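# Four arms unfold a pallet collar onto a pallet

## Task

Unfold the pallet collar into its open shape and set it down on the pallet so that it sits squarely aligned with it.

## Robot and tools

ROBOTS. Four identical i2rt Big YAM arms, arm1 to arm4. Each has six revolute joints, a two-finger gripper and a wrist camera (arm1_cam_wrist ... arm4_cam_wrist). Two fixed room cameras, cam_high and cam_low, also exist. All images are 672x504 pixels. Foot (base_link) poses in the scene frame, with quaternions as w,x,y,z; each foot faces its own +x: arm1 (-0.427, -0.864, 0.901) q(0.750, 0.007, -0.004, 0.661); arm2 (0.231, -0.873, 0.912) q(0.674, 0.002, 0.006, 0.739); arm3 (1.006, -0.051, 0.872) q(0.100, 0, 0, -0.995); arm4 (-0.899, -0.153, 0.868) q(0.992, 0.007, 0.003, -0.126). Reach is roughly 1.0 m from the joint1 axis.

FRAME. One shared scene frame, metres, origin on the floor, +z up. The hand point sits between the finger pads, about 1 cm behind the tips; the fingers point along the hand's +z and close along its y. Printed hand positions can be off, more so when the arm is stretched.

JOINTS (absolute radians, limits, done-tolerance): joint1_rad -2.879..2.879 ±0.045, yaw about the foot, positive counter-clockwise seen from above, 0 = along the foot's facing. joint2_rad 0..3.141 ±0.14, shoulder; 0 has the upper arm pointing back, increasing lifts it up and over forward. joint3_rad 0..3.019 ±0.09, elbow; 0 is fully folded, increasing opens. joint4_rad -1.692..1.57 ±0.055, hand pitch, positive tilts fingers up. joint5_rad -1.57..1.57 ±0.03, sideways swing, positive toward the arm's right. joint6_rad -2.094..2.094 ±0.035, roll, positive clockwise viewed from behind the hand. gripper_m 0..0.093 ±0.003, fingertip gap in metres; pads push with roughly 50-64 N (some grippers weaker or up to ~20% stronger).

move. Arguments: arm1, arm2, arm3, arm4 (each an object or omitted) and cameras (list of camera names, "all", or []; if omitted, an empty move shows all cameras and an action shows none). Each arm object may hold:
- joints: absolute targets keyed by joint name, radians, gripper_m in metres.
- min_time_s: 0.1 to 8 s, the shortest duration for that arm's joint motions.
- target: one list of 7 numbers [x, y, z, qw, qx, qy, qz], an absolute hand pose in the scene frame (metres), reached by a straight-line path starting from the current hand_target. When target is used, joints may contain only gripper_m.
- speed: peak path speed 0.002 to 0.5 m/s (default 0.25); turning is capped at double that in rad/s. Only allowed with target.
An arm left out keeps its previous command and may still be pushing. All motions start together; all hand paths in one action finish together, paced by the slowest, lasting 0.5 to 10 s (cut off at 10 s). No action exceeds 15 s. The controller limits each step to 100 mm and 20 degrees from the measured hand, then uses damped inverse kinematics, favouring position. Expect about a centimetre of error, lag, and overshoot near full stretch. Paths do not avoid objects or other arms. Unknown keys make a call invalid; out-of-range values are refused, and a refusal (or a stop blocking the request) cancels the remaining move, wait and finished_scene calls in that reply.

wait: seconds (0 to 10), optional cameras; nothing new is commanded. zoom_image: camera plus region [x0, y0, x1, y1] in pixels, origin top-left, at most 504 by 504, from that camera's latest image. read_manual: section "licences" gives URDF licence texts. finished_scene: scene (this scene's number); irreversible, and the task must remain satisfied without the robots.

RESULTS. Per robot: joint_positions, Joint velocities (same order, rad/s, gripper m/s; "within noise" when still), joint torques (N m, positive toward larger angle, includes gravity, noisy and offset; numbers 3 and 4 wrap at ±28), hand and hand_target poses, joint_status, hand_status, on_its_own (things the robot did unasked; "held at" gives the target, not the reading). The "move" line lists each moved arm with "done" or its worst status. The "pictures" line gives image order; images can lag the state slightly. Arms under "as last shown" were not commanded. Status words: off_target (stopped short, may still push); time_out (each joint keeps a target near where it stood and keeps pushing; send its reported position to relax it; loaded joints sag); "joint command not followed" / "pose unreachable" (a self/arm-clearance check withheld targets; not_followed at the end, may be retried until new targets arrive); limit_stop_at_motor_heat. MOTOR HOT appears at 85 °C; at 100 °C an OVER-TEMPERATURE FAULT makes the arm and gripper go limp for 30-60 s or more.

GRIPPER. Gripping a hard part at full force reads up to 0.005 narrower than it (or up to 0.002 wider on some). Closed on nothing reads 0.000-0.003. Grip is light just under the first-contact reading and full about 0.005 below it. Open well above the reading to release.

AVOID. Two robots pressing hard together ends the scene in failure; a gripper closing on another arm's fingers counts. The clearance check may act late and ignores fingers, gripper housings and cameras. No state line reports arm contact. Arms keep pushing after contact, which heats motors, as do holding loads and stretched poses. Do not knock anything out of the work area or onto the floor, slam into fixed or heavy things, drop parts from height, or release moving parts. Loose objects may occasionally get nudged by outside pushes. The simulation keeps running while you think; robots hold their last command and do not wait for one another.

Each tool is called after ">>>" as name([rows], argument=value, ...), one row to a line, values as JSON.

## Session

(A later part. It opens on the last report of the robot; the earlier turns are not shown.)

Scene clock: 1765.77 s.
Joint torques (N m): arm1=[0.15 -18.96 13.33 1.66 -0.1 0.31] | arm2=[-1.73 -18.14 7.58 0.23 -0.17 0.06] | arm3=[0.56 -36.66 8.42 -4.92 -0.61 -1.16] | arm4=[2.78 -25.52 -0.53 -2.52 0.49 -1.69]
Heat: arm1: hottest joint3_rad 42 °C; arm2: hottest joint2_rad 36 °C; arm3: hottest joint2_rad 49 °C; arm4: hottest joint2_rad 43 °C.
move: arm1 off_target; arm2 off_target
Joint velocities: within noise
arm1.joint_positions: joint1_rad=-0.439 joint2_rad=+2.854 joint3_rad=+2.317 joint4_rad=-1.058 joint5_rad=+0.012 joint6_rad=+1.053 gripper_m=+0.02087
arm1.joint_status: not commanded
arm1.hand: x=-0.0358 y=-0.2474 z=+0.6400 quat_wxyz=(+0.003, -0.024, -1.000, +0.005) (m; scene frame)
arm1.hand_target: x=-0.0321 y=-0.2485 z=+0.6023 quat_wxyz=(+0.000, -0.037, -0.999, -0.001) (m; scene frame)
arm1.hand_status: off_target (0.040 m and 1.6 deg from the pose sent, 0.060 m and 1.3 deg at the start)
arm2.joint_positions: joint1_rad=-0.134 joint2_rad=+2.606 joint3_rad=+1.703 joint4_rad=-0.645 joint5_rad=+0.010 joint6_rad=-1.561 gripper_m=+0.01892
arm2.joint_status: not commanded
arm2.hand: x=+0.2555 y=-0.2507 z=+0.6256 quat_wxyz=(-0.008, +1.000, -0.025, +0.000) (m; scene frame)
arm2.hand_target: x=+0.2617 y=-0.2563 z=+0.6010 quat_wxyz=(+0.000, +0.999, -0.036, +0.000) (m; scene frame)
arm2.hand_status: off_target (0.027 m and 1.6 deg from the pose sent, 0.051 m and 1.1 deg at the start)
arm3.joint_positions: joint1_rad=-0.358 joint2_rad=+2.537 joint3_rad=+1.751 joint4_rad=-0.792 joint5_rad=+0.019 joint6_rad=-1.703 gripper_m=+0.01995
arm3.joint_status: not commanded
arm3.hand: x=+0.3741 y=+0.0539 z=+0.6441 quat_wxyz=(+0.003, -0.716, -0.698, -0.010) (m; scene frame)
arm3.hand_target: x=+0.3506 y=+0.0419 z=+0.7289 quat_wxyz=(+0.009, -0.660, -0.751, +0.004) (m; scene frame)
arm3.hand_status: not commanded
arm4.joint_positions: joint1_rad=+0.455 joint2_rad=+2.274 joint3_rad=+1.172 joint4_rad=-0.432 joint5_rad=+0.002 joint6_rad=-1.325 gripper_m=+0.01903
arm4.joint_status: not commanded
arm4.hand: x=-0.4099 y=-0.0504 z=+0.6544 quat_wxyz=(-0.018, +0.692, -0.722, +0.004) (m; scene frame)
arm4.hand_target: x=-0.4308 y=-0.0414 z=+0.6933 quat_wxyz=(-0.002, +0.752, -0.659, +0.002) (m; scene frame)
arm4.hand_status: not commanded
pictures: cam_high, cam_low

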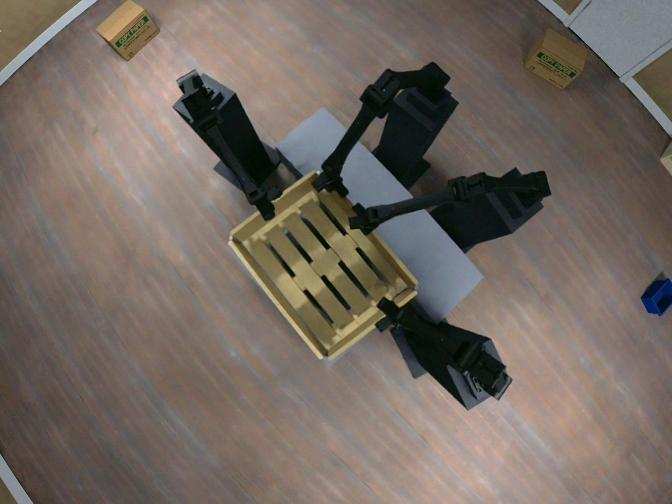

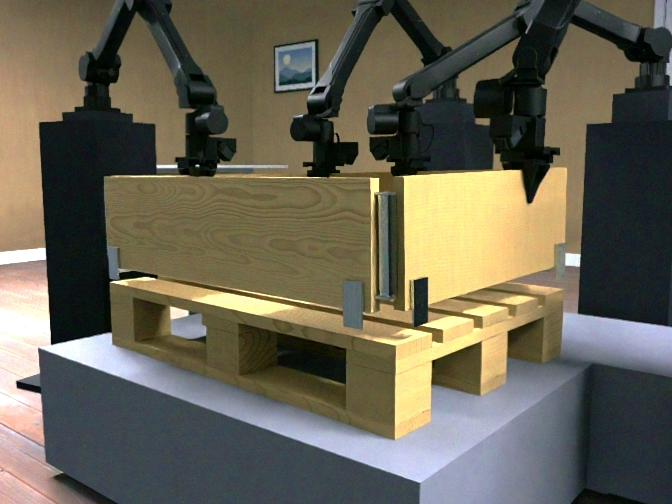

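>>> move(arm1={"target": [-0.030, -0.255, 0.60, 0, 0.0366, 0.9993, 0], "speed": 0.05}, arm2={"target": [0.262, -0.265, 0.595, 0, 0.9993, -0.0366, 0], "speed": 0.05}, arm3={"target": [0.350, 0.035, 0.700, 0, 0.656, 0.7547, 0], "speed": 0.05}, arm4={"target": [-0.425, -0.050, 0.665, 0, -0.7547, 0.656, 0], "speed": 0.05}, cameras=["cam_low"])

>>> zoom_image(camera="cam_low", region=[490, 200, 630, 340])

>>> zoom_image(camera="cam_low", region=[320, 230, 460, 370])

>>> zoom_image(camera="cam_low", region=[90, 220, 230, 340])

Scene clock: 1835.73 s.
Joint torques (N m): arm1=[-0.21 -21.89 9.36 2 -0.34 0.26] | arm2=[-2.08 -20.37 4.78 1.17 -0.16 0.05] | arm3=[1.03 -35.14 8.14 -3.96 -0.17 -1.1] | arm4=[1.44 -23.47 0.03 -1.96 -0.06 -1.79]
Heat: arm1: hottest joint3_rad 42 °C; arm2: hottest joint2_rad 33 °C; arm3: hottest joint2_rad 52 °C; arm4: hottest joint2_rad 44 °C.
move: arm1 off_target; arm2 off_target; arm3 off_target; arm4 off_target
Joint velocities: within noise
arm1.joint_positions: joint1_rad=-0.442 joint2_rad=+2.871 joint3_rad=+2.318 joint4_rad=-1.044 joint5_rad=+0.017 joint6_rad=+1.051 gripper_m=+0.02087
arm1.joint_status: not commanded
arm1.hand: x=-0.0352 y=-0.2517 z=+0.6279 quat_wxyz=(+0.001, -0.024, -1.000, +0.007) (m; scene frame)
arm1.hand_target: x=-0.0310 y=-0.2562 z=+0.6013 quat_wxyz=(+0.000, -0.036, -0.999, +0.000) (m; scene frame)
arm1.hand_status: off_target (0.029 m and 1.6 deg from the pose sent, 0.041 m and 1.6 deg at the start)
arm2.joint_positions: joint1_rad=-0.135 joint2_rad=+2.625 joint3_rad=+1.703 joint4_rad=-0.637 joint5_rad=+0.011 joint6_rad=-1.561 gripper_m=+0.01892
arm2.joint_status: not commanded
arm2.hand: x=+0.2560 y=-0.2564 z=+0.6147 quat_wxyz=(-0.003, +1.000, -0.026, +0.000) (m; scene frame)
arm2.hand_target: x=+0.2617 y=-0.2655 z=+0.5958 quat_wxyz=(+0.000, +0.999, -0.036, +0.000) (m; scene frame)
arm2.hand_status: off_target (0.022 m and 1.3 deg from the pose sent, 0.034 m and 1.6 deg at the start)
arm3.joint_positions: joint1_rad=-0.353 joint2_rad=+2.578 joint3_rad=+1.770 joint4_rad=-0.780 joint5_rad=+0.006 joint6_rad=-1.703 gripper_m=+0.01998
arm3.joint_status: not commanded
arm3.hand: x=+0.3753 y=+0.0476 z=+0.6236 quat_wxyz=(-0.005, -0.714, -0.700, -0.008) (m; scene frame)
arm3.hand_target: x=+0.3506 y=+0.0351 z=+0.6948 quat_wxyz=(+0.005, -0.659, -0.752, +0.002) (m; scene frame)
arm3.hand_status: off_target (0.081 m and 9.2 deg from the pose sent, 0.064 m and 9.5 deg at the start)
arm4.joint_positions: joint1_rad=+0.450 joint2_rad=+2.327 joint3_rad=+1.191 joint4_rad=-0.401 joint5_rad=+0.014 joint6_rad=-1.338 gripper_m=+0.01904
arm4.joint_status: not commanded
arm4.hand: x=-0.4087 y=-0.0543 z=+0.6328 quat_wxyz=(-0.014, +0.695, -0.719, +0.009) (m; scene frame)
arm4.hand_target: x=-0.4244 y=-0.0504 z=+0.6615 quat_wxyz=(-0.001, +0.752, -0.659, +0.001) (m; scene frame)
arm4.hand_status: off_target (0.036 m and 10.2 deg from the pose sent, 0.018 m and 10.7 deg at the start)
pictures: cam_low

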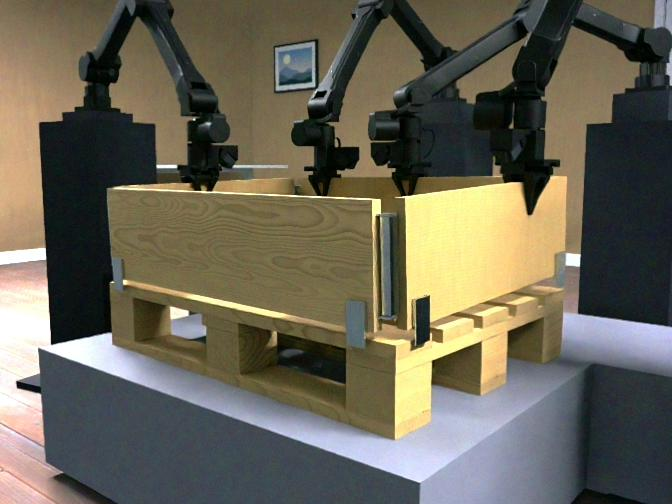

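Scaled by 3.600 from the camera's 672x504 image, which has a finer 960x720 frame.

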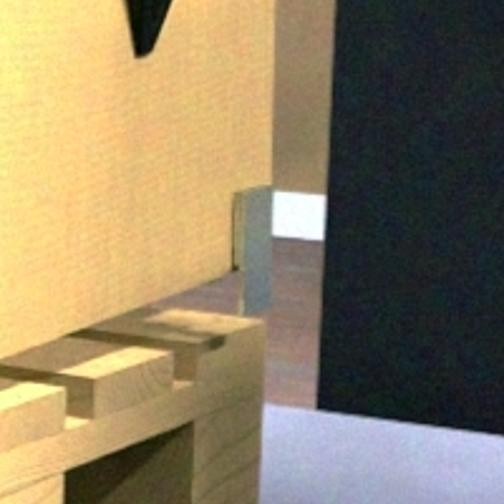

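Scaled by 3.600 from the camera's 672x504 image, which has a finer 960x720 frame.

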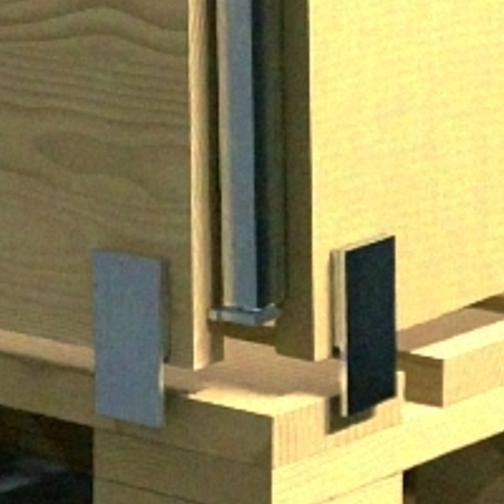

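Scaled by 3.600 from the camera's 672x504 image, which has a finer 960x720 frame.

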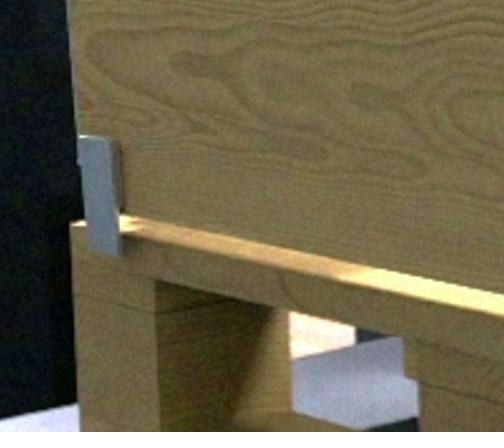

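>>> move(arm1={"target": [-0.015, -0.285, 0.60, 0, 0.0366, 0.9993, 0], "speed": 0.04}, arm2={"target": [0.277, -0.295, 0.59, 0, 0.9993, -0.0366, 0], "speed": 0.04}, arm3={"target": [0.360, 0.005, 0.690, 0, 0.656, 0.7547, 0], "speed": 0.04}, arm4={"target": [-0.405, -0.085, 0.650, 0, -0.7547, 0.656, 0], "speed": 0.04}, cameras=["cam_low"])

>>> zoom_image(camera="cam_low", region=[490, 200, 630, 340])

>>> zoom_image(camera="cam_low", region=[320, 230, 460, 370])

>>> zoom_image(camera="cam_low", region=[90, 220, 230, 340])

Scene clock: 1884.47 s.
Joint torques (N m): arm1=[-1.32 -24.12 6.84 1.05 -0.33 0.12] | arm2=[-2.78 -21.01 2.25 0.49 -0.35 -0.03] | arm3=[2.02 -35.96 5.33 -3.06 -0.46 -0.86] | arm4=[-0.79 -23.3 1.31 -2.28 0.59 -1.85]
Heat: arm1: hottest joint2_rad 39 °C; arm2: hottest joint2_rad 33 °C; arm3: hottest joint2_rad 54 °C; arm4: hottest joint2_rad 44 °C.
move: arm1 off_target; arm2 off_target; arm3 off_target; arm4 off_target
Joint velocities: within noise
arm1.joint_positions: joint1_rad=-0.468 joint2_rad=+2.852 joint3_rad=+2.231 joint4_rad=-0.958 joint5_rad=+0.018 joint6_rad=+1.026 gripper_m=+0.02087
arm1.joint_status: not commanded
arm1.hand: x=-0.0255 y=-0.2706 z=+0.6130 quat_wxyz=(-0.003, -0.025, -1.000, +0.000) (m; scene frame)
arm1.hand_target: x=-0.0154 y=-0.2852 z=+0.6004 quat_wxyz=(+0.000, -0.037, -0.999, +0.000) (m; scene frame)
arm1.hand_status: off_target (0.022 m and 1.4 deg from the pose sent, 0.048 m and 1.6 deg at the start)
arm2.joint_positions: joint1_rad=-0.150 joint2_rad=+2.612 joint3_rad=+1.619 joint4_rad=-0.542 joint5_rad=+0.016 joint6_rad=-1.576 gripper_m=+0.01892
arm2.joint_status: not commanded
arm2.hand: x=+0.2653 y=-0.2751 z=+0.6037 quat_wxyz=(-0.015, +1.000, -0.026, +0.003) (m; scene frame)
arm2.hand_target: x=+0.2763 y=-0.2951 z=+0.5905 quat_wxyz=(+0.000, +0.999, -0.037, +0.000) (m; scene frame)
arm2.hand_status: off_target (0.027 m and 2.1 deg from the pose sent, 0.050 m and 1.3 deg at the start)
arm3.joint_positions: joint1_rad=-0.326 joint2_rad=+2.586 joint3_rad=+1.766 joint4_rad=-0.770 joint5_rad=+0.014 joint6_rad=-1.694 gripper_m=+0.01998
arm3.joint_status: not commanded
arm3.hand: x=+0.3757 y=+0.0317 z=+0.6175 quat_wxyz=(-0.003, -0.708, -0.706, -0.011) (m; scene frame)
arm3.hand_target: x=+0.3597 y=+0.0060 z=+0.6835 quat_wxyz=(+0.002, -0.658, -0.753, +0.000) (m; scene frame)
arm3.hand_status: off_target (0.079 m and 8.2 deg from the pose sent, 0.080 m and 9.2 deg at the start)
arm4.joint_positions: joint1_rad=+0.405 joint2_rad=+2.370 joint3_rad=+1.224 joint4_rad=-0.393 joint5_rad=-0.001 joint6_rad=-1.408 gripper_m=+0.01904
arm4.joint_status: not commanded
arm4.hand: x=-0.3999 y=-0.0729 z=+0.6175 quat_wxyz=(-0.017, +0.703, -0.711, +0.003) (m; scene frame)
arm4.hand_target: x=-0.4047 y=-0.0845 z=+0.6473 quat_wxyz=(-0.002, +0.752, -0.660, +0.002) (m; scene frame)
arm4.hand_status: off_target (0.035 m and 8.8 deg from the pose sent, 0.035 m and 10.2 deg at the start)
pictures: cam_low

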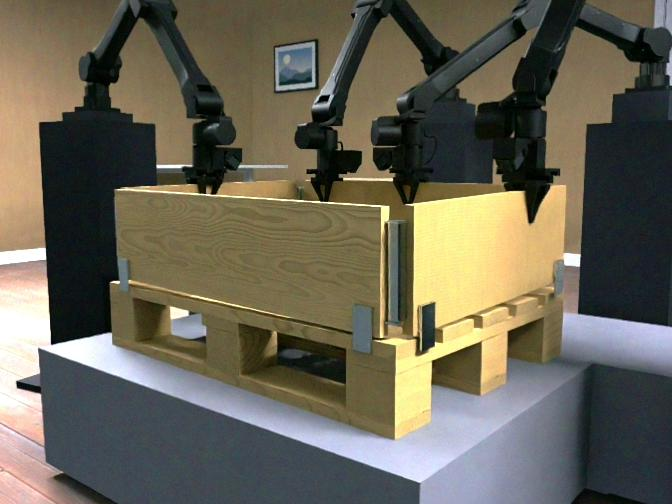

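Scaled by 3.600 from the camera's 672x504 image, which has a finer 960x720 frame.

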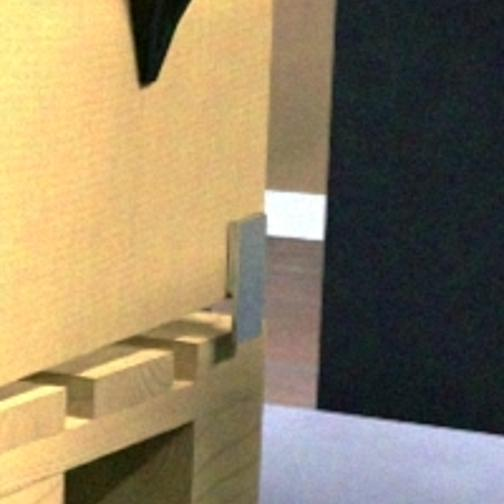

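Scaled by 3.600 from the camera's 672x504 image, which has a finer 960x720 frame.

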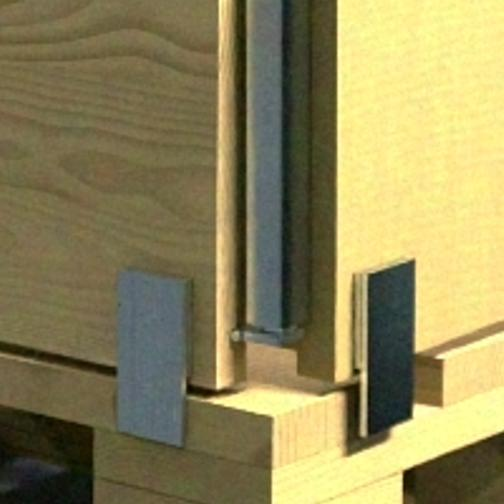

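Scaled by 3.600 from the camera's 672x504 image, which has a finer 960x720 frame.

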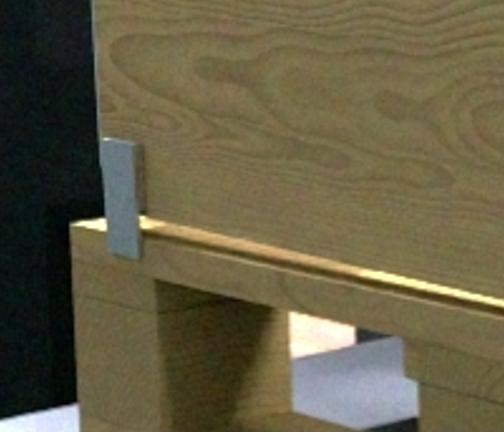

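>>> move(arm1={"target": [0.005, -0.290, 0.580, 0, 0.0366, 0.9993, 0], "speed": 0.04}, arm2={"target": [0.297, -0.300, 0.570, 0, 0.9993, -0.0366, 0], "speed": 0.04}, arm3={"target": [0.370, -0.005, 0.655, 0, 0.656, 0.7547, 0], "speed": 0.04}, arm4={"target": [-0.390, -0.085, 0.620, 0, -0.7547, 0.656, 0], "speed": 0.04}, cameras=["cam_low", "cam_high"])

>>> zoom_image(camera="cam_low", region=[490, 200, 630, 340])

>>> zoom_image(camera="cam_low", region=[320, 230, 460, 370])

>>> zoom_image(camera="cam_low", region=[90, 220, 230, 340])

Scene clock: 1966.73 s.
Joint torques (N m): arm1=[-1.55 -22.3 11.6 -0.44 -0.03 0.07] | arm2=[-3.43 -19.96 4 -0.79 -0.28 -0.11] | arm3=[2.37 -32.79 5 -2.25 -0.79 -0.67] | arm4=[-0.21 -21.01 3.08 -1.88 0.79 -1.59]
Heat: arm1: hottest joint2_rad 41 °C; arm2: hottest joint2_rad 38 °C; arm3: hottest joint2_rad 66 °C; arm4: hottest joint2_rad 49 °C.
move: arm1 off_target; arm2 off_target; arm3 off_target; arm4 off_target
Joint velocities: within noise
arm1.joint_positions: joint1_rad=-0.492 joint2_rad=+2.897 joint3_rad=+2.264 joint4_rad=-0.939 joint5_rad=+0.011 joint6_rad=+1.003 gripper_m=+0.02087
arm1.joint_status: not commanded
arm1.hand: x=-0.0122 y=-0.2785 z=+0.5925 quat_wxyz=(-0.002, -0.025, -1.000, -0.005) (m; scene frame)
arm1.hand_target: x=+0.0042 y=-0.2908 z=+0.5805 quat_wxyz=(+0.000, -0.037, -0.999, -0.001) (m; scene frame)
arm1.hand_status: off_target (0.024 m and 1.4 deg from the pose sent, 0.049 m and 1.4 deg at the start)
arm2.joint_positions: joint1_rad=-0.176 joint2_rad=+2.646 joint3_rad=+1.613 joint4_rad=-0.490 joint5_rad=+0.012 joint6_rad=-1.602 gripper_m=+0.01892
arm2.joint_status: not commanded
arm2.hand: x=+0.2791 y=-0.2822 z=+0.5833 quat_wxyz=(-0.021, +0.999, -0.026, +0.002) (m; scene frame)
arm2.hand_target: x=+0.2961 y=-0.3004 z=+0.5704 quat_wxyz=(+0.000, +0.999, -0.037, +0.000) (m; scene frame)
arm2.hand_status: off_target (0.029 m and 2.7 deg from the pose sent, 0.053 m and 2.1 deg at the start)
arm3.joint_positions: joint1_rad=-0.316 joint2_rad=+2.593 joint3_rad=+1.737 joint4_rad=-0.723 joint5_rad=+0.021 joint6_rad=-1.698 gripper_m=+0.01997
arm3.joint_status: not commanded
arm3.hand: x=+0.3815 y=+0.0260 z=+0.6059 quat_wxyz=(+0.003, -0.703, -0.711, -0.011) (m; scene frame)
arm3.hand_target: x=+0.3700 y=-0.0043 z=+0.6514 quat_wxyz=(+0.001, -0.657, -0.754, +0.000) (m; scene frame)
arm3.hand_status: off_target (0.059 m and 7.5 deg from the pose sent, 0.053 m and 8.2 deg at the start)
arm4.joint_positions: joint1_rad=+0.392 joint2_rad=+2.419 joint3_rad=+1.272 joint4_rad=-0.395 joint5_rad=-0.006 joint6_rad=-1.438 gripper_m=+0.01905
arm4.joint_status: not commanded
arm4.hand: x=-0.3901 y=-0.0768 z=+0.6013 quat_wxyz=(-0.017, +0.710, -0.704, +0.000) (m; scene frame)
arm4.hand_target: x=-0.3900 y=-0.0848 z=+0.6193 quat_wxyz=(-0.002, +0.752, -0.659, +0.001) (m; scene frame)
arm4.hand_status: off_target (0.020 m and 7.8 deg from the pose sent, 0.016 m and 8.8 deg at the start)
pictures: cam_high, cam_low

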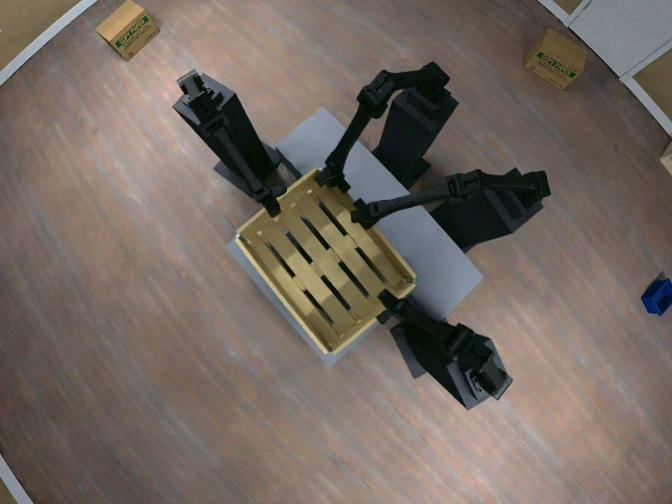

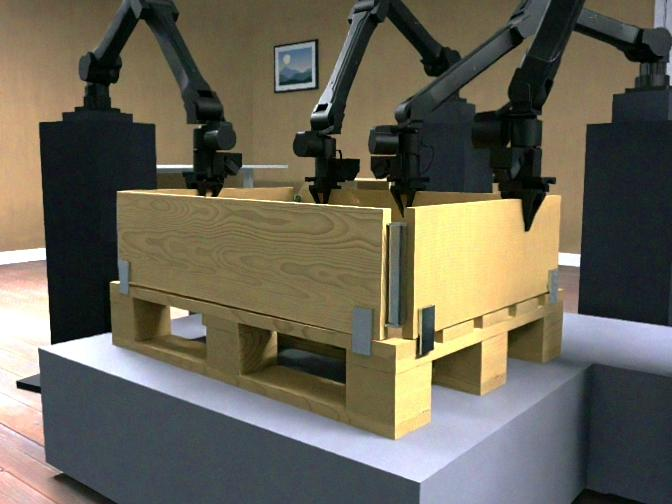

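Scaled by 3.600 from the camera's 672x504 image, which has a finer 960x720 frame.

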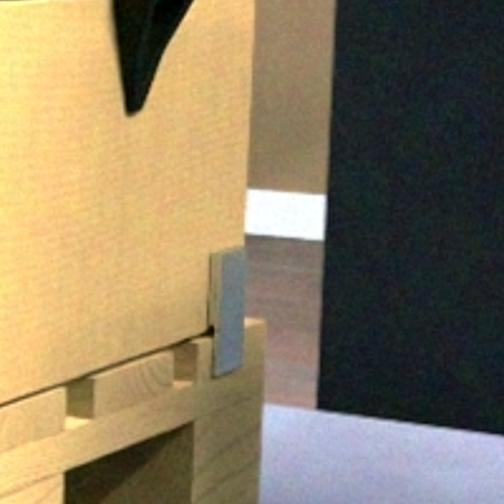

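Scaled by 3.600 from the camera's 672x504 image, which has a finer 960x720 frame.

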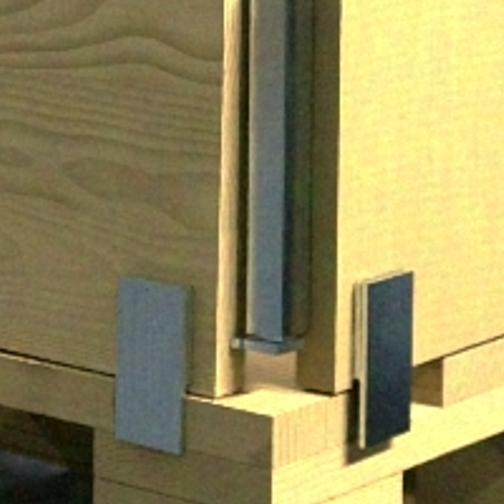

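Scaled by 3.600 from the camera's 672x504 image, which has a finer 960x720 frame.

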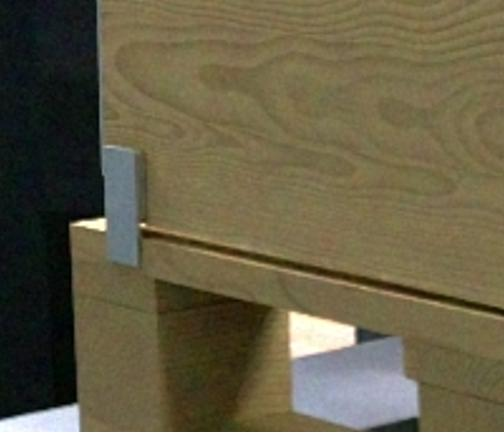

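>>> move(arm1={"target": [0.0, -0.285, 0.575, 0, 0.0366, 0.9993, 0], "speed": 0.04}, arm2={"target": [0.290, -0.293, 0.560, 0, 0.9993, -0.0366, 0], "speed": 0.04}, arm3={"target": [0.372, 0.010, 0.600, 0, 0.656, 0.7547, 0], "speed": 0.04}, arm4={"target": [-0.390, -0.080, 0.595, 0, -0.7547, 0.656, 0], "speed": 0.04}, cameras=["cam_low", "cam_high"])

>>> zoom_image(camera="cam_low", region=[90, 220, 230, 340])

>>> zoom_image(camera="cam_low", region=[490, 200, 630, 340])

>>> zoom_image(camera="cam_high", region=[220, 150, 440, 370])

Scene clock: 1980.53 s.
Joint torques (N m): arm1=[-0.85 -21.95 11.7 -0.4 0 0.17] | arm2=[-2.61 -18.67 6.01 -0.66 -0.26 0.01] | arm3=[0.85 -25.41 8.05 -0.44 -0.68 -0.82] | arm4=[0.5 -17.08 4.42 -0.68 0.84 -1.51]
Heat: arm1: hottest joint2_rad 40 °C; arm2: hottest joint2_rad 39 °C; arm3: hottest joint2_rad 61 °C; arm4: hottest joint2_rad 47 °C.
move: arm1 off_target; arm2 off_target; arm3 off_target; arm4 off_target
Joint velocities: within noise
arm1.joint_positions: joint1_rad=-0.492 joint2_rad=+2.910 joint3_rad=+2.286 joint4_rad=-0.946 joint5_rad=+0.010 joint6_rad=+1.003 gripper_m=+0.02087
arm1.joint_status: not commanded
arm1.hand: x=-0.0106 y=-0.2764 z=+0.5901 quat_wxyz=(-0.003, -0.026, -1.000, -0.006) (m; scene frame)
arm1.hand_target: x=-0.0007 y=-0.2857 z=+0.5755 quat_wxyz=(+0.000, -0.037, -0.999, -0.001) (m; scene frame)
arm1.hand_status: off_target (0.020 m and 1.5 deg from the pose sent, 0.022 m and 1.4 deg at the start)
arm2.joint_positions: joint1_rad=-0.176 joint2_rad=+2.656 joint3_rad=+1.629 joint4_rad=-0.499 joint5_rad=+0.013 joint6_rad=-1.602 gripper_m=+0.01892
arm2.joint_status: not commanded
arm2.hand: x=+0.2794 y=-0.2799 z=+0.5806 quat_wxyz=(-0.019, +0.999, -0.026, +0.002) (m; scene frame)
arm2.hand_target: x=+0.2895 y=-0.2938 z=+0.5609 quat_wxyz=(+0.000, +0.999, -0.037, +0.000) (m; scene frame)
arm2.hand_status: off_target (0.027 m and 2.5 deg from the pose sent, 0.028 m and 2.7 deg at the start)
arm3.joint_positions: joint1_rad=-0.319 joint2_rad=+2.611 joint3_rad=+1.737 joint4_rad=-0.704 joint5_rad=+0.018 joint6_rad=-1.702 gripper_m=+0.01997
arm3.joint_status: not commanded
arm3.hand: x=+0.3842 y=+0.0269 z=+0.5950 quat_wxyz=(+0.003, -0.702, -0.712, -0.009) (m; scene frame)
arm3.hand_target: x=+0.3724 y=+0.0098 z=+0.6003 quat_wxyz=(+0.002, -0.657, -0.754, +0.000) (m; scene frame)
arm3.hand_status: off_target (0.021 m and 7.3 deg from the pose sent, 0.020 m and 7.5 deg at the start)
arm4.joint_positions: joint1_rad=+0.392 joint2_rad=+2.428 joint3_rad=+1.281 joint4_rad=-0.400 joint5_rad=-0.007 joint6_rad=-1.438 gripper_m=+0.01905
arm4.joint_status: not commanded
arm4.hand: x=-0.3894 y=-0.0769 z=+0.5984 quat_wxyz=(-0.016, +0.710, -0.704, -0.002) (m; scene frame)
arm4.hand_target: x=-0.3902 y=-0.0801 z=+0.5951 quat_wxyz=(-0.001, +0.753, -0.658, +0.000) (m; scene frame)
arm4.hand_status: off_target (0.005 m and 7.8 deg from the pose sent, 0.007 m and 7.8 deg at the start)
pictures: cam_high, cam_low

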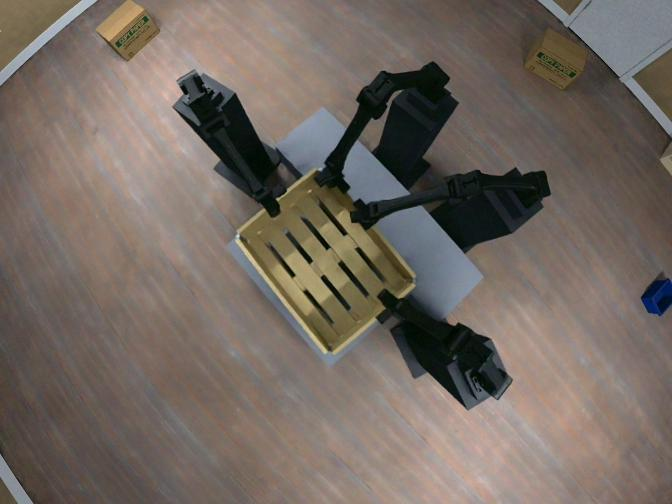

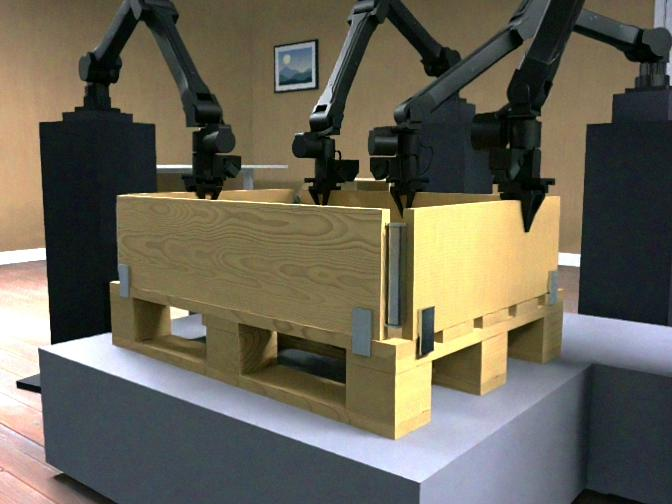

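Scaled by 3.600 from the camera's 672x504 image, which has a finer 960x720 frame.

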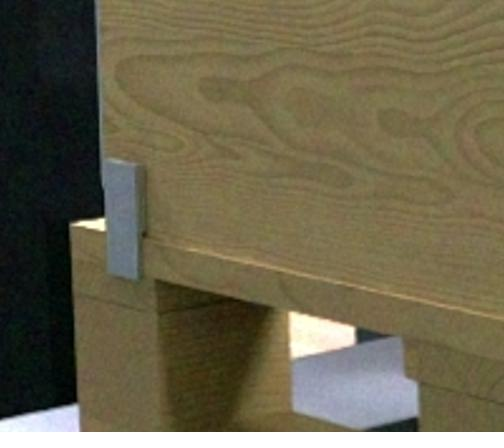

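Scaled by 3.600 from the camera's 672x504 image, which has a finer 960x720 frame.

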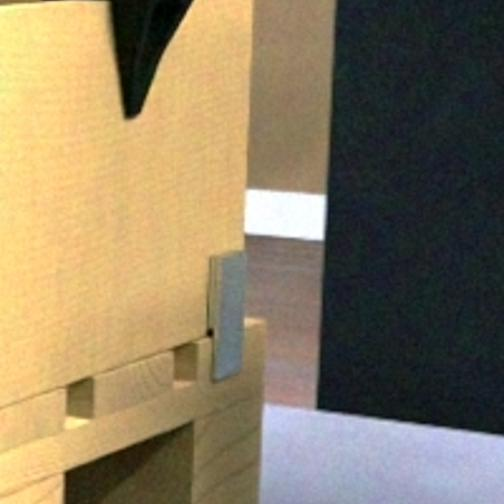

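Scaled by 2.291 from the camera's 672x504 image, which has a finer 960x720 frame.

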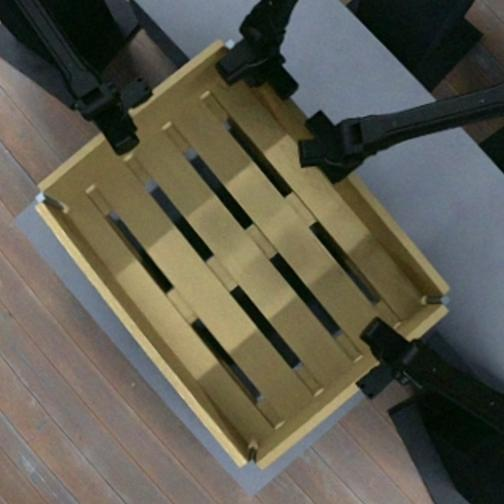

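>>> move(cameras=["arm2_cam_wrist", "arm3_cam_wrist"])

Scene clock: 1983.80 s.
Joint torques (N m): arm1=[-0.85 -21.95 11.7 -0.38 0 0.16] | arm2=[-2.32 -18.37 5.93 -0.7 -0.26 0] | arm3=[0.91 -24.88 8.09 -0.42 -0.69 -0.84] | arm4=[0.56 -17.03 4.42 -0.69 0.84 -1.5]
Heat: arm1: hottest joint2_rad 39 °C; arm2: hottest joint2_rad 39 °C; arm3: hottest joint2_rad 60 °C; arm4: hottest joint2_rad 47 °C.
Joint velocities: within noise
arm1.joint_positions: joint1_rad=-0.492 joint2_rad=+2.910 joint3_rad=+2.286 joint4_rad=-0.946 joint5_rad=+0.010 joint6_rad=+1.003 gripper_m=+0.02087
arm1.joint_status: not commanded
arm1.hand: x=-0.0106 y=-0.2764 z=+0.5901 quat_wxyz=(-0.003, -0.026, -1.000, -0.006) (m; scene frame)
arm1.hand_target: x=-0.0007 y=-0.2857 z=+0.5755 quat_wxyz=(+0.000, -0.037, -0.999, -0.001) (m; scene frame)
arm1.hand_status: off_target (0.020 m and 1.5 deg from the pose sent, 0.022 m and 1.4 deg at the start)
arm2.joint_positions: joint1_rad=-0.176 joint2_rad=+2.656 joint3_rad=+1.629 joint4_rad=-0.499 joint5_rad=+0.013 joint6_rad=-1.602 gripper_m=+0.01892
arm2.joint_status: not commanded
arm2.hand: x=+0.2794 y=-0.2796 z=+0.5807 quat_wxyz=(-0.019, +0.999, -0.026, +0.002) (m; scene frame)
arm2.hand_target: x=+0.2895 y=-0.2935 z=+0.5610 quat_wxyz=(+0.000, +0.999, -0.037, +0.000) (m; scene frame)
arm2.hand_status: off_target (0.027 m and 2.5 deg from the pose sent, 0.028 m and 2.7 deg at the start)
arm3.joint_positions: joint1_rad=-0.319 joint2_rad=+2.611 joint3_rad=+1.737 joint4_rad=-0.704 joint5_rad=+0.018 joint6_rad=-1.702 gripper_m=+0.01997
arm3.joint_status: not commanded
arm3.hand: x=+0.3842 y=+0.0269 z=+0.5950 quat_wxyz=(+0.003, -0.702, -0.712, -0.009) (m; scene frame)
arm3.hand_target: x=+0.3724 y=+0.0098 z=+0.6003 quat_wxyz=(+0.002, -0.657, -0.754, +0.000) (m; scene frame)
arm3.hand_status: off_target (0.021 m and 7.3 deg from the pose sent, 0.020 m and 7.5 deg at the start)
arm4.joint_positions: joint1_rad=+0.392 joint2_rad=+2.428 joint3_rad=+1.281 joint4_rad=-0.400 joint5_rad=-0.007 joint6_rad=-1.438 gripper_m=+0.01905
arm4.joint_status: not commanded
arm4.hand: x=-0.3894 y=-0.0769 z=+0.5984 quat_wxyz=(-0.016, +0.710, -0.704, -0.002) (m; scene frame)
arm4.hand_target: x=-0.3902 y=-0.0801 z=+0.5951 quat_wxyz=(-0.001, +0.753, -0.658, +0.000) (m; scene frame)
arm4.hand_status: off_target (0.005 m and 7.8 deg from the pose sent, 0.007 m and 7.8 deg at the start)
pictures: arm2_cam_wrist, arm3_cam_wrist

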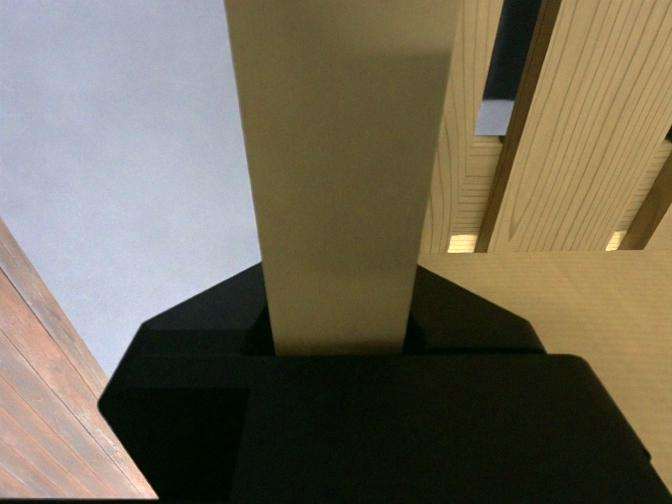

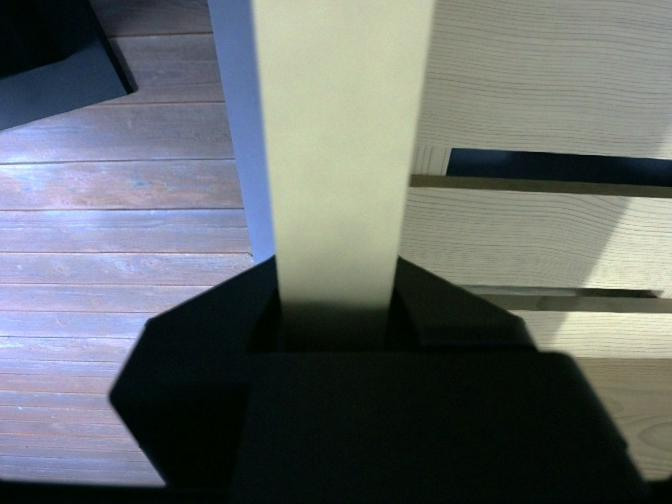

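>>> move(arm1={"target": [-0.0106, -0.2764, 0.594, 0, 0.0262, 0.99966, 0], "speed": 0.04, "joints": {"gripper_m": 0.055}}, arm2={"target": [0.2794, -0.2797, 0.585, 0, 0.99966, -0.0262, 0], "speed": 0.04, "joints": {"gripper_m": 0.055}})

>>> move(arm1={"target": [-0.0106, -0.2764, 0.800, 0, 0.0262, 0.99966, 0], "speed": 0.15}, arm2={"target": [0.2794, -0.2797, 0.800, 0, 0.99966, -0.0262, 0], "speed": 0.15})

>>> move(arm2={"target": [0.489, -0.358, 0.740, 0, 0.3827, 0.9239, 0], "speed": 0.25}, cameras=["arm2_cam_wrist", "cam_high", "cam_low"])

Scene clock: 1996.00 s.
Joint torques (N m): arm1=[0.67 -25 9.33 -0.18 -0.03 0.15] | arm2=[-0.91 -22.36 6.57 -0.83 -0.23 -0.03] | arm3=[0.62 -25.05 8.02 -0.47 -0.7 -0.85] | arm4=[0.44 -17.08 4.38 -0.68 0.86 -1.5]
Heat: arm1: hottest joint2_rad 38 °C; arm2: hottest joint2_rad 38 °C; arm3: hottest joint2_rad 56 °C; arm4: hottest joint2_rad 46 °C.
move: arm1 done; arm2 off_target
Joint velocities: within noise
arm1.joint_positions: joint1_rad=-0.493 joint2_rad=+2.910 joint3_rad=+2.286 joint4_rad=-0.965 joint5_rad=+0.010 joint6_rad=+1.003 gripper_m=+0.05489
arm1.joint_status: all done
arm1.hand: x=-0.0128 y=-0.2806 z=+0.5901 quat_wxyz=(+0.002, -0.026, -1.000, +0.002) (m; scene frame)
arm1.hand_target: x=-0.0106 y=-0.2765 z=+0.5940 quat_wxyz=(+0.000, -0.026, -1.000, +0.000) (m; scene frame)
arm1.hand_status: done (0.006 m and 0.4 deg from the pose sent, 0.004 m and 0.7 deg at the start)
arm2.joint_positions: joint1_rad=-0.178 joint2_rad=+2.662 joint3_rad=+1.633 joint4_rad=-0.554 joint5_rad=+0.012 joint6_rad=-1.602 gripper_m=+0.05489
arm2.joint_status: all done
arm2.hand: x=+0.2796 y=-0.2940 z=+0.5777 quat_wxyz=(+0.010, +1.000, -0.027, +0.000) (m; scene frame)
arm2.hand_target: x=+0.2793 y=-0.2800 z=+0.5852 quat_wxyz=(+0.000, +1.000, -0.026, +0.000) (m; scene frame)
arm2.hand_status: off_target (0.016 m and 1.1 deg from the pose sent, 0.004 m and 2.2 deg at the start)
arm3.joint_positions: joint1_rad=-0.319 joint2_rad=+2.611 joint3_rad=+1.737 joint4_rad=-0.704 joint5_rad=+0.018 joint6_rad=-1.703 gripper_m=+0.01997
arm3.joint_status: not commanded
arm3.hand: x=+0.3842 y=+0.0271 z=+0.5950 quat_wxyz=(+0.003, -0.702, -0.712, -0.009) (m; scene frame)
arm3.hand_target: x=+0.3724 y=+0.0100 z=+0.6003 quat_wxyz=(+0.002, -0.657, -0.754, +0.000) (m; scene frame)
arm3.hand_status: not commanded
arm4.joint_positions: joint1_rad=+0.392 joint2_rad=+2.428 joint3_rad=+1.282 joint4_rad=-0.400 joint5_rad=-0.008 joint6_rad=-1.438 gripper_m=+0.01905
arm4.joint_status: not commanded
arm4.hand: x=-0.3891 y=-0.0767 z=+0.5983 quat_wxyz=(-0.016, +0.710, -0.704, -0.002) (m; scene frame)
arm4.hand_target: x=-0.3899 y=-0.0800 z=+0.5952 quat_wxyz=(-0.001, +0.753, -0.658, +0.000) (m; scene frame)
arm4.hand_status: not commanded
pictures: none

Scene clock: 1998.27 s.
Joint torques (N m): arm1=[0.91 -24.88 8.55 -0.13 -0.03 0.18] | arm2=[-0.5 -23.41 5.85 -0.68 -0.24 0] | arm3=[0.62 -25.17 8.16 -0.44 -0.67 -0.82] | arm4=[0.56 -17.14 4.37 -0.73 0.87 -1.51]
Heat: arm1: hottest joint2_rad 39 °C; arm2: hottest joint2_rad 38 °C; arm3: hottest joint2_rad 56 °C; arm4: hottest joint2_rad 46 °C.
move: arm1 done; arm2 off_target
Joint velocities: within noise
arm1.joint_positions: joint1_rad=-0.493 joint2_rad=+2.537 joint3_rad=+2.130 joint4_rad=-1.164 joint5_rad=+0.010 joint6_rad=+1.003 gripper_m=+0.05489
arm1.joint_status: not commanded
arm1.hand: x=-0.0057 y=-0.2751 z=+0.8002 quat_wxyz=(-0.002, -0.026, -1.000, -0.005) (m; scene frame)
arm1.hand_target: x=-0.0105 y=-0.2764 z=+0.7999 quat_wxyz=(+0.000, -0.026, -1.000, +0.000) (m; scene frame)
arm1.hand_status: done (0.005 m and 0.6 deg from the pose sent, 0.210 m and 0.4 deg at the start)
arm2.joint_positions: joint1_rad=-0.178 joint2_rad=+2.251 joint3_rad=+1.513 joint4_rad=-0.841 joint5_rad=+0.012 joint6_rad=-1.602 gripper_m=+0.05490
arm2.joint_status: not commanded
arm2.hand: x=+0.2829 y=-0.2827 z=+0.7851 quat_wxyz=(+0.008, +1.000, -0.027, +0.000) (m; scene frame)
arm2.hand_target: x=+0.2794 y=-0.2797 z=+0.7997 quat_wxyz=(+0.000, +1.000, -0.026, +0.000) (m; scene frame)
arm2.hand_status: off_target (0.016 m and 0.9 deg from the pose sent, 0.223 m and 1.1 deg at the start)
arm3, arm4: as last shown
pictures: none

Scene clock: 2007.10 s.
Joint torques (N m): arm1=[0.85 -24.88 8.55 -0.13 -0.02 0.18] | arm2=[-0.21 -20.19 3.29 -2.47 0.29 -0.18] | arm3=[0.79 -25.11 8.12 -0.39 -0.65 -0.82] | arm4=[0.5 -17.2 4.34 -0.68 0.86 -1.5]
Heat: arm1: hottest joint2_rad 39 °C; arm2: hottest joint2_rad 37 °C; arm3: hottest joint2_rad 54 °C; arm4: hottest joint2_rad 45 °C.
move: arm2 off_target
Joint velocities: within noise
arm1, arm3, arm4: as last shown
arm2.joint_positions: joint1_rad=-0.264 joint2_rad=+2.806 joint3_rad=+1.846 joint4_rad=-1.667 joint5_rad=+1.572 joint6_rad=-2.082 gripper_m=+0.05491
arm2.joint_status: not commanded
arm2.hand: x=+0.4960 y=-0.3549 z=+0.7477 quat_wxyz=(+0.539, +0.543, +0.459, +0.452) (m; scene frame)
arm2.hand_target: x=+0.4888 y=-0.3584 z=+0.7400 quat_wxyz=(+0.547, +0.528, +0.475, +0.444) (m; scene frame)
arm2.hand_status: off_target (0.011 m and 101.6 deg from the pose sent, 0.224 m and 138.1 deg at the start; pose on its path clipped on 219 of 265 steps; a joint's target at an end of its range on 238 of 265 steps)
pictures: arm2_cam_wrist, cam_high, cam_low

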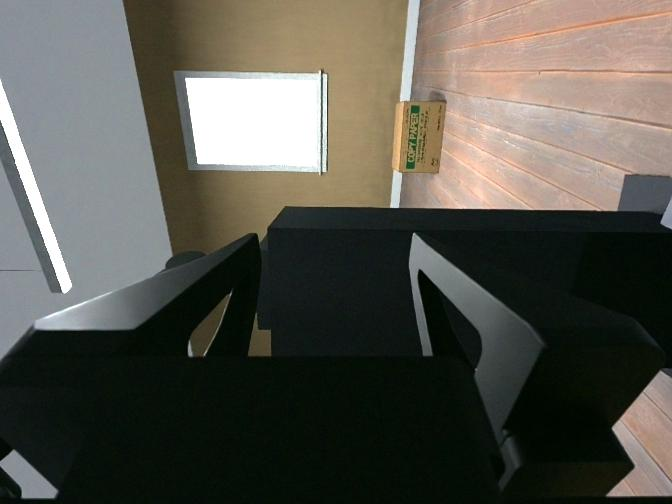

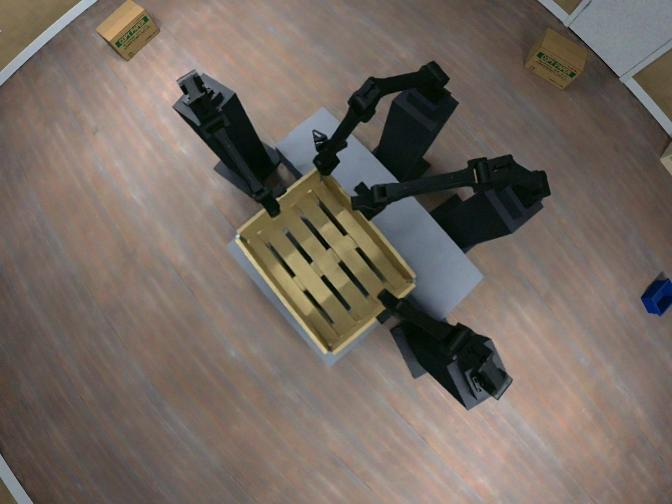

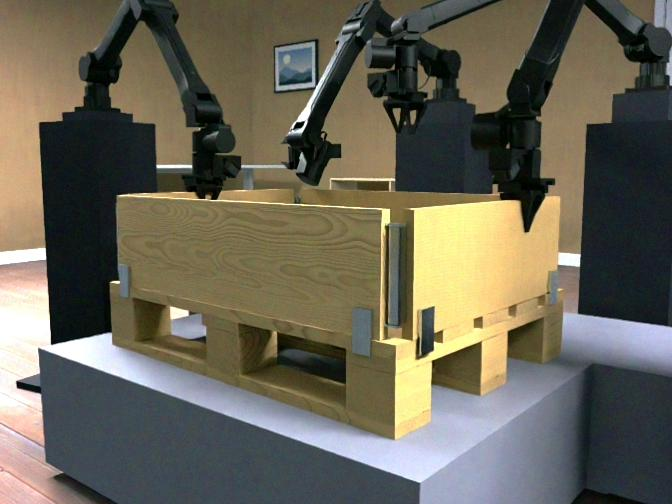

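>>> move(arm2={"joints": {"joint2_rad": 2.15, "joint3_rad": 1.6}, "min_time_s": 2})

>>> move(arm2={"joints": {"joint1_rad": -0.557, "joint2_rad": 2.15, "joint3_rad": 1.446, "joint4_rad": -0.72, "joint5_rad": 0, "joint6_rad": 1.892}, "min_time_s": 3})

>>> move(arm2={"joints": {"joint1_rad": -0.557, "joint2_rad": 2.2985, "joint3_rad": 1.446, "joint4_rad": -0.72, "joint5_rad": 0, "joint6_rad": 1.892}, "min_time_s": 1.5}, cameras=["arm2_cam_wrist"])

Scene clock: 2033.73 s.
Joint torques (N m): arm1=[0.91 -24.88 8.55 -0.14 -0.03 0.18] | arm2=[-0.15 -22.59 6.11 -1.73 0.42 -0.2] | arm3=[0.67 -25.17 8.02 -0.47 -0.65 -0.82] | arm4=[0.32 -17.14 4.37 -0.69 0.85 -1.5]
Heat: arm1: hottest joint2_rad 40 °C; arm2: hottest joint2_rad 36 °C; arm3: hottest joint2_rad 51 °C; arm4: hottest joint2_rad 43 °C.
move: arm2 done
Joint velocities: within noise
arm1, arm3, arm4: as last shown
arm2.joint_positions: joint1_rad=-0.264 joint2_rad=+2.176 joint3_rad=+1.604 joint4_rad=-1.670 joint5_rad=+1.572 joint6_rad=-2.082 gripper_m=+0.05491
arm2.joint_status: all done
arm2.hand: x=+0.5013 y=-0.3414 z=+1.0449 quat_wxyz=(+0.443, +0.620, +0.347, +0.547) (m; scene frame)
arm2.hand_target: x=+0.4951 y=-0.3402 z=+1.0588 quat_wxyz=(+0.439, +0.617, +0.350, +0.550) (m; scene frame)
arm2.hand_status: not commanded
pictures: none

Scene clock: 2037.67 s.
Joint torques (N m): arm1=[0.85 -24.94 8.55 -0.14 -0.03 0.18] | arm2=[-1.55 -22.65 6.04 0.46 -0.12 0.04] | arm3=[0.73 -25 8.06 -0.4 -0.65 -0.79] | arm4=[0.56 -17.08 4.33 -0.69 0.87 -1.52]
Heat: arm1: hottest joint2_rad 40 °C; arm2: hottest joint2_rad 36 °C; arm3: hottest joint2_rad 51 °C; arm4: hottest joint2_rad 43 °C.
move: arm2 done
Joint velocities: within noise
arm1, arm3, arm4: as last shown
arm2.joint_positions: joint1_rad=-0.550 joint2_rad=+2.176 joint3_rad=+1.451 joint4_rad=-0.731 joint5_rad=+0.002 joint6_rad=+1.881 gripper_m=+0.05495
arm2.joint_status: all done
arm2.hand: x=+0.4986 y=-0.3287 z=+0.8094 quat_wxyz=(-0.001, -0.374, -0.926, -0.052) (m; scene frame)
arm2.hand_target: x=+0.5052 y=-0.3250 z=+0.8234 quat_wxyz=(-0.001, -0.382, -0.922, -0.068) (m; scene frame)
arm2.hand_status: not commanded
pictures: none

Scene clock: 2039.63 s.
Joint torques (N m): arm1=[0.85 -24.88 8.55 -0.13 -0.03 0.18] | arm2=[-1.73 -19.55 5.16 0.28 -0.11 0.07] | arm3=[0.5 -25 8.06 -0.47 -0.69 -0.83] | arm4=[0.56 -17.03 4.36 -0.68 0.87 -1.51]
Heat: arm1: hottest joint2_rad 40 °C; arm2: hottest joint2_rad 36 °C; arm3: hottest joint2_rad 51 °C; arm4: hottest joint2_rad 43 °C.
move: arm2 done
Joint velocities: within noise
arm1, arm3, arm4: as last shown
arm2.joint_positions: joint1_rad=-0.550 joint2_rad=+2.287 joint3_rad=+1.451 joint4_rad=-0.730 joint5_rad=+0.002 joint6_rad=+1.882 gripper_m=+0.05495
arm2.joint_status: all done
arm2.hand: x=+0.4853 y=-0.3546 z=+0.7462 quat_wxyz=(+0.003, -0.375, -0.927, +0.003) (m; scene frame)
arm2.hand_target: x=+0.4872 y=-0.3594 z=+0.7387 quat_wxyz=(+0.004, -0.383, -0.924, +0.006) (m; scene frame)
arm2.hand_status: not commanded
pictures: arm2_cam_wrist

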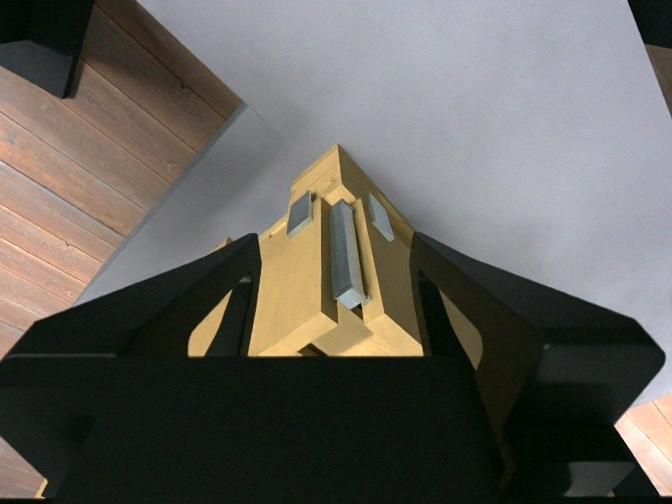

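>>> zoom_image(camera="arm2_cam_wrist", region=[240, 120, 440, 320])

Scaled by 2.520 from the camera's 672x504 image, which has a finer 960x720 frame.

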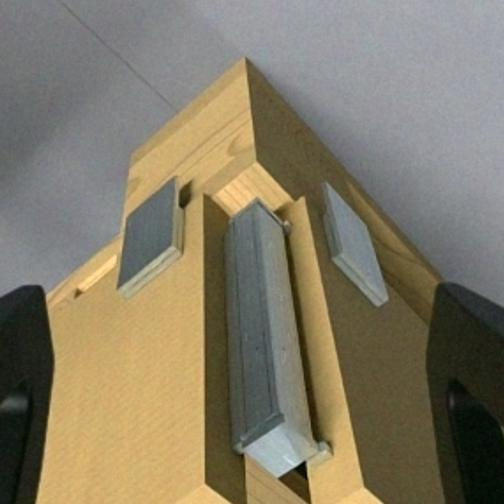

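>>> move(arm1={"target": [-0.310, -0.426, 0.72, 0, 0, 1, 0], "speed": 0.25}, cameras=["arm1_cam_wrist"])

>>> zoom_image(camera="arm1_cam_wrist", region=[200, 50, 500, 300])

Scene clock: 2054.50 s.
Joint torques (N m): arm1=[0.85 -17.03 3.71 0.44 0 0.24] | arm2=[-1.44 -19.37 5.15 0.09 -0.09 0.06] | arm3=[0.79 -25.35 8.14 -0.42 -0.68 -0.82] | arm4=[0.56 -17.2 4.37 -0.66 0.87 -1.5]
Heat: arm1: hottest joint2_rad 40 °C; arm2: hottest joint2_rad 36 °C; arm3: hottest joint2_rad 50 °C; arm4: hottest joint2_rad 42 °C.
move: arm1 done
Joint velocities: within noise
arm1.joint_positions: joint1_rad=-0.140 joint2_rad=+2.182 joint3_rad=+1.044 joint4_rad=-0.464 joint5_rad=+0.005 joint6_rad=+1.298 gripper_m=+0.05489
arm1.joint_status: not commanded
arm1.hand: x=-0.3084 y=-0.4296 z=+0.7154 quat_wxyz=(+0.003, +0.004, -1.000, +0.007) (m; scene frame)
arm1.hand_target: x=-0.3101 y=-0.4260 z=+0.7200 quat_wxyz=(+0.000, +0.000, -1.000, +0.000) (m; scene frame)
arm1.hand_status: done (0.006 m and 1.0 deg from the pose sent, 0.349 m and 3.0 deg at the start)
arm2, arm3, arm4: as last shown
pictures: arm1_cam_wrist

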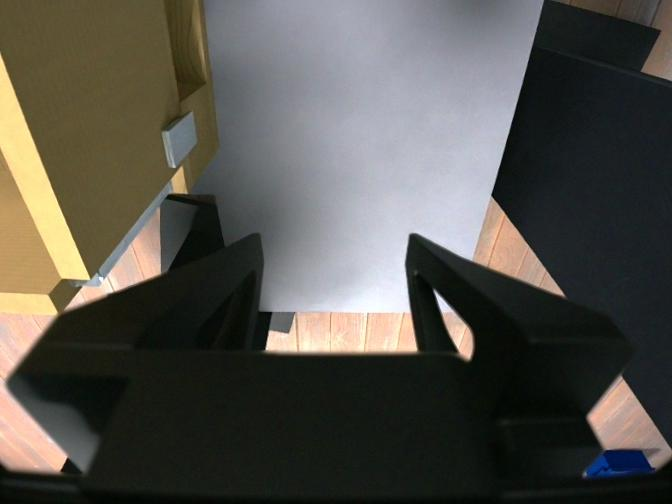

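Scaled by 1.680 from the camera's 672x504 image, which has a finer 960x720 frame.

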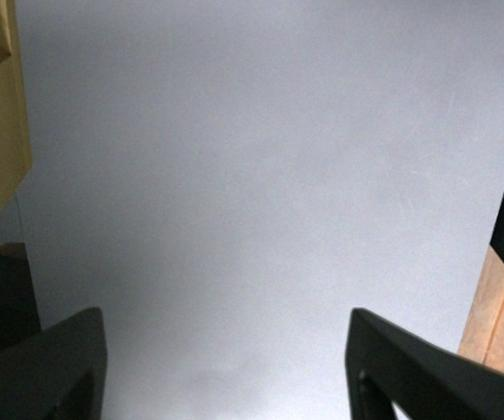

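>>> zoom_image(camera="arm1_cam_wrist", region=[0, 60, 240, 310])

Scaled by 2.016 from the camera's 672x504 image, which has a finer 960x720 frame.

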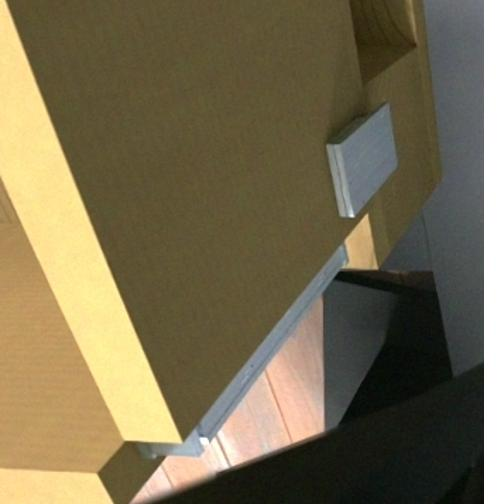

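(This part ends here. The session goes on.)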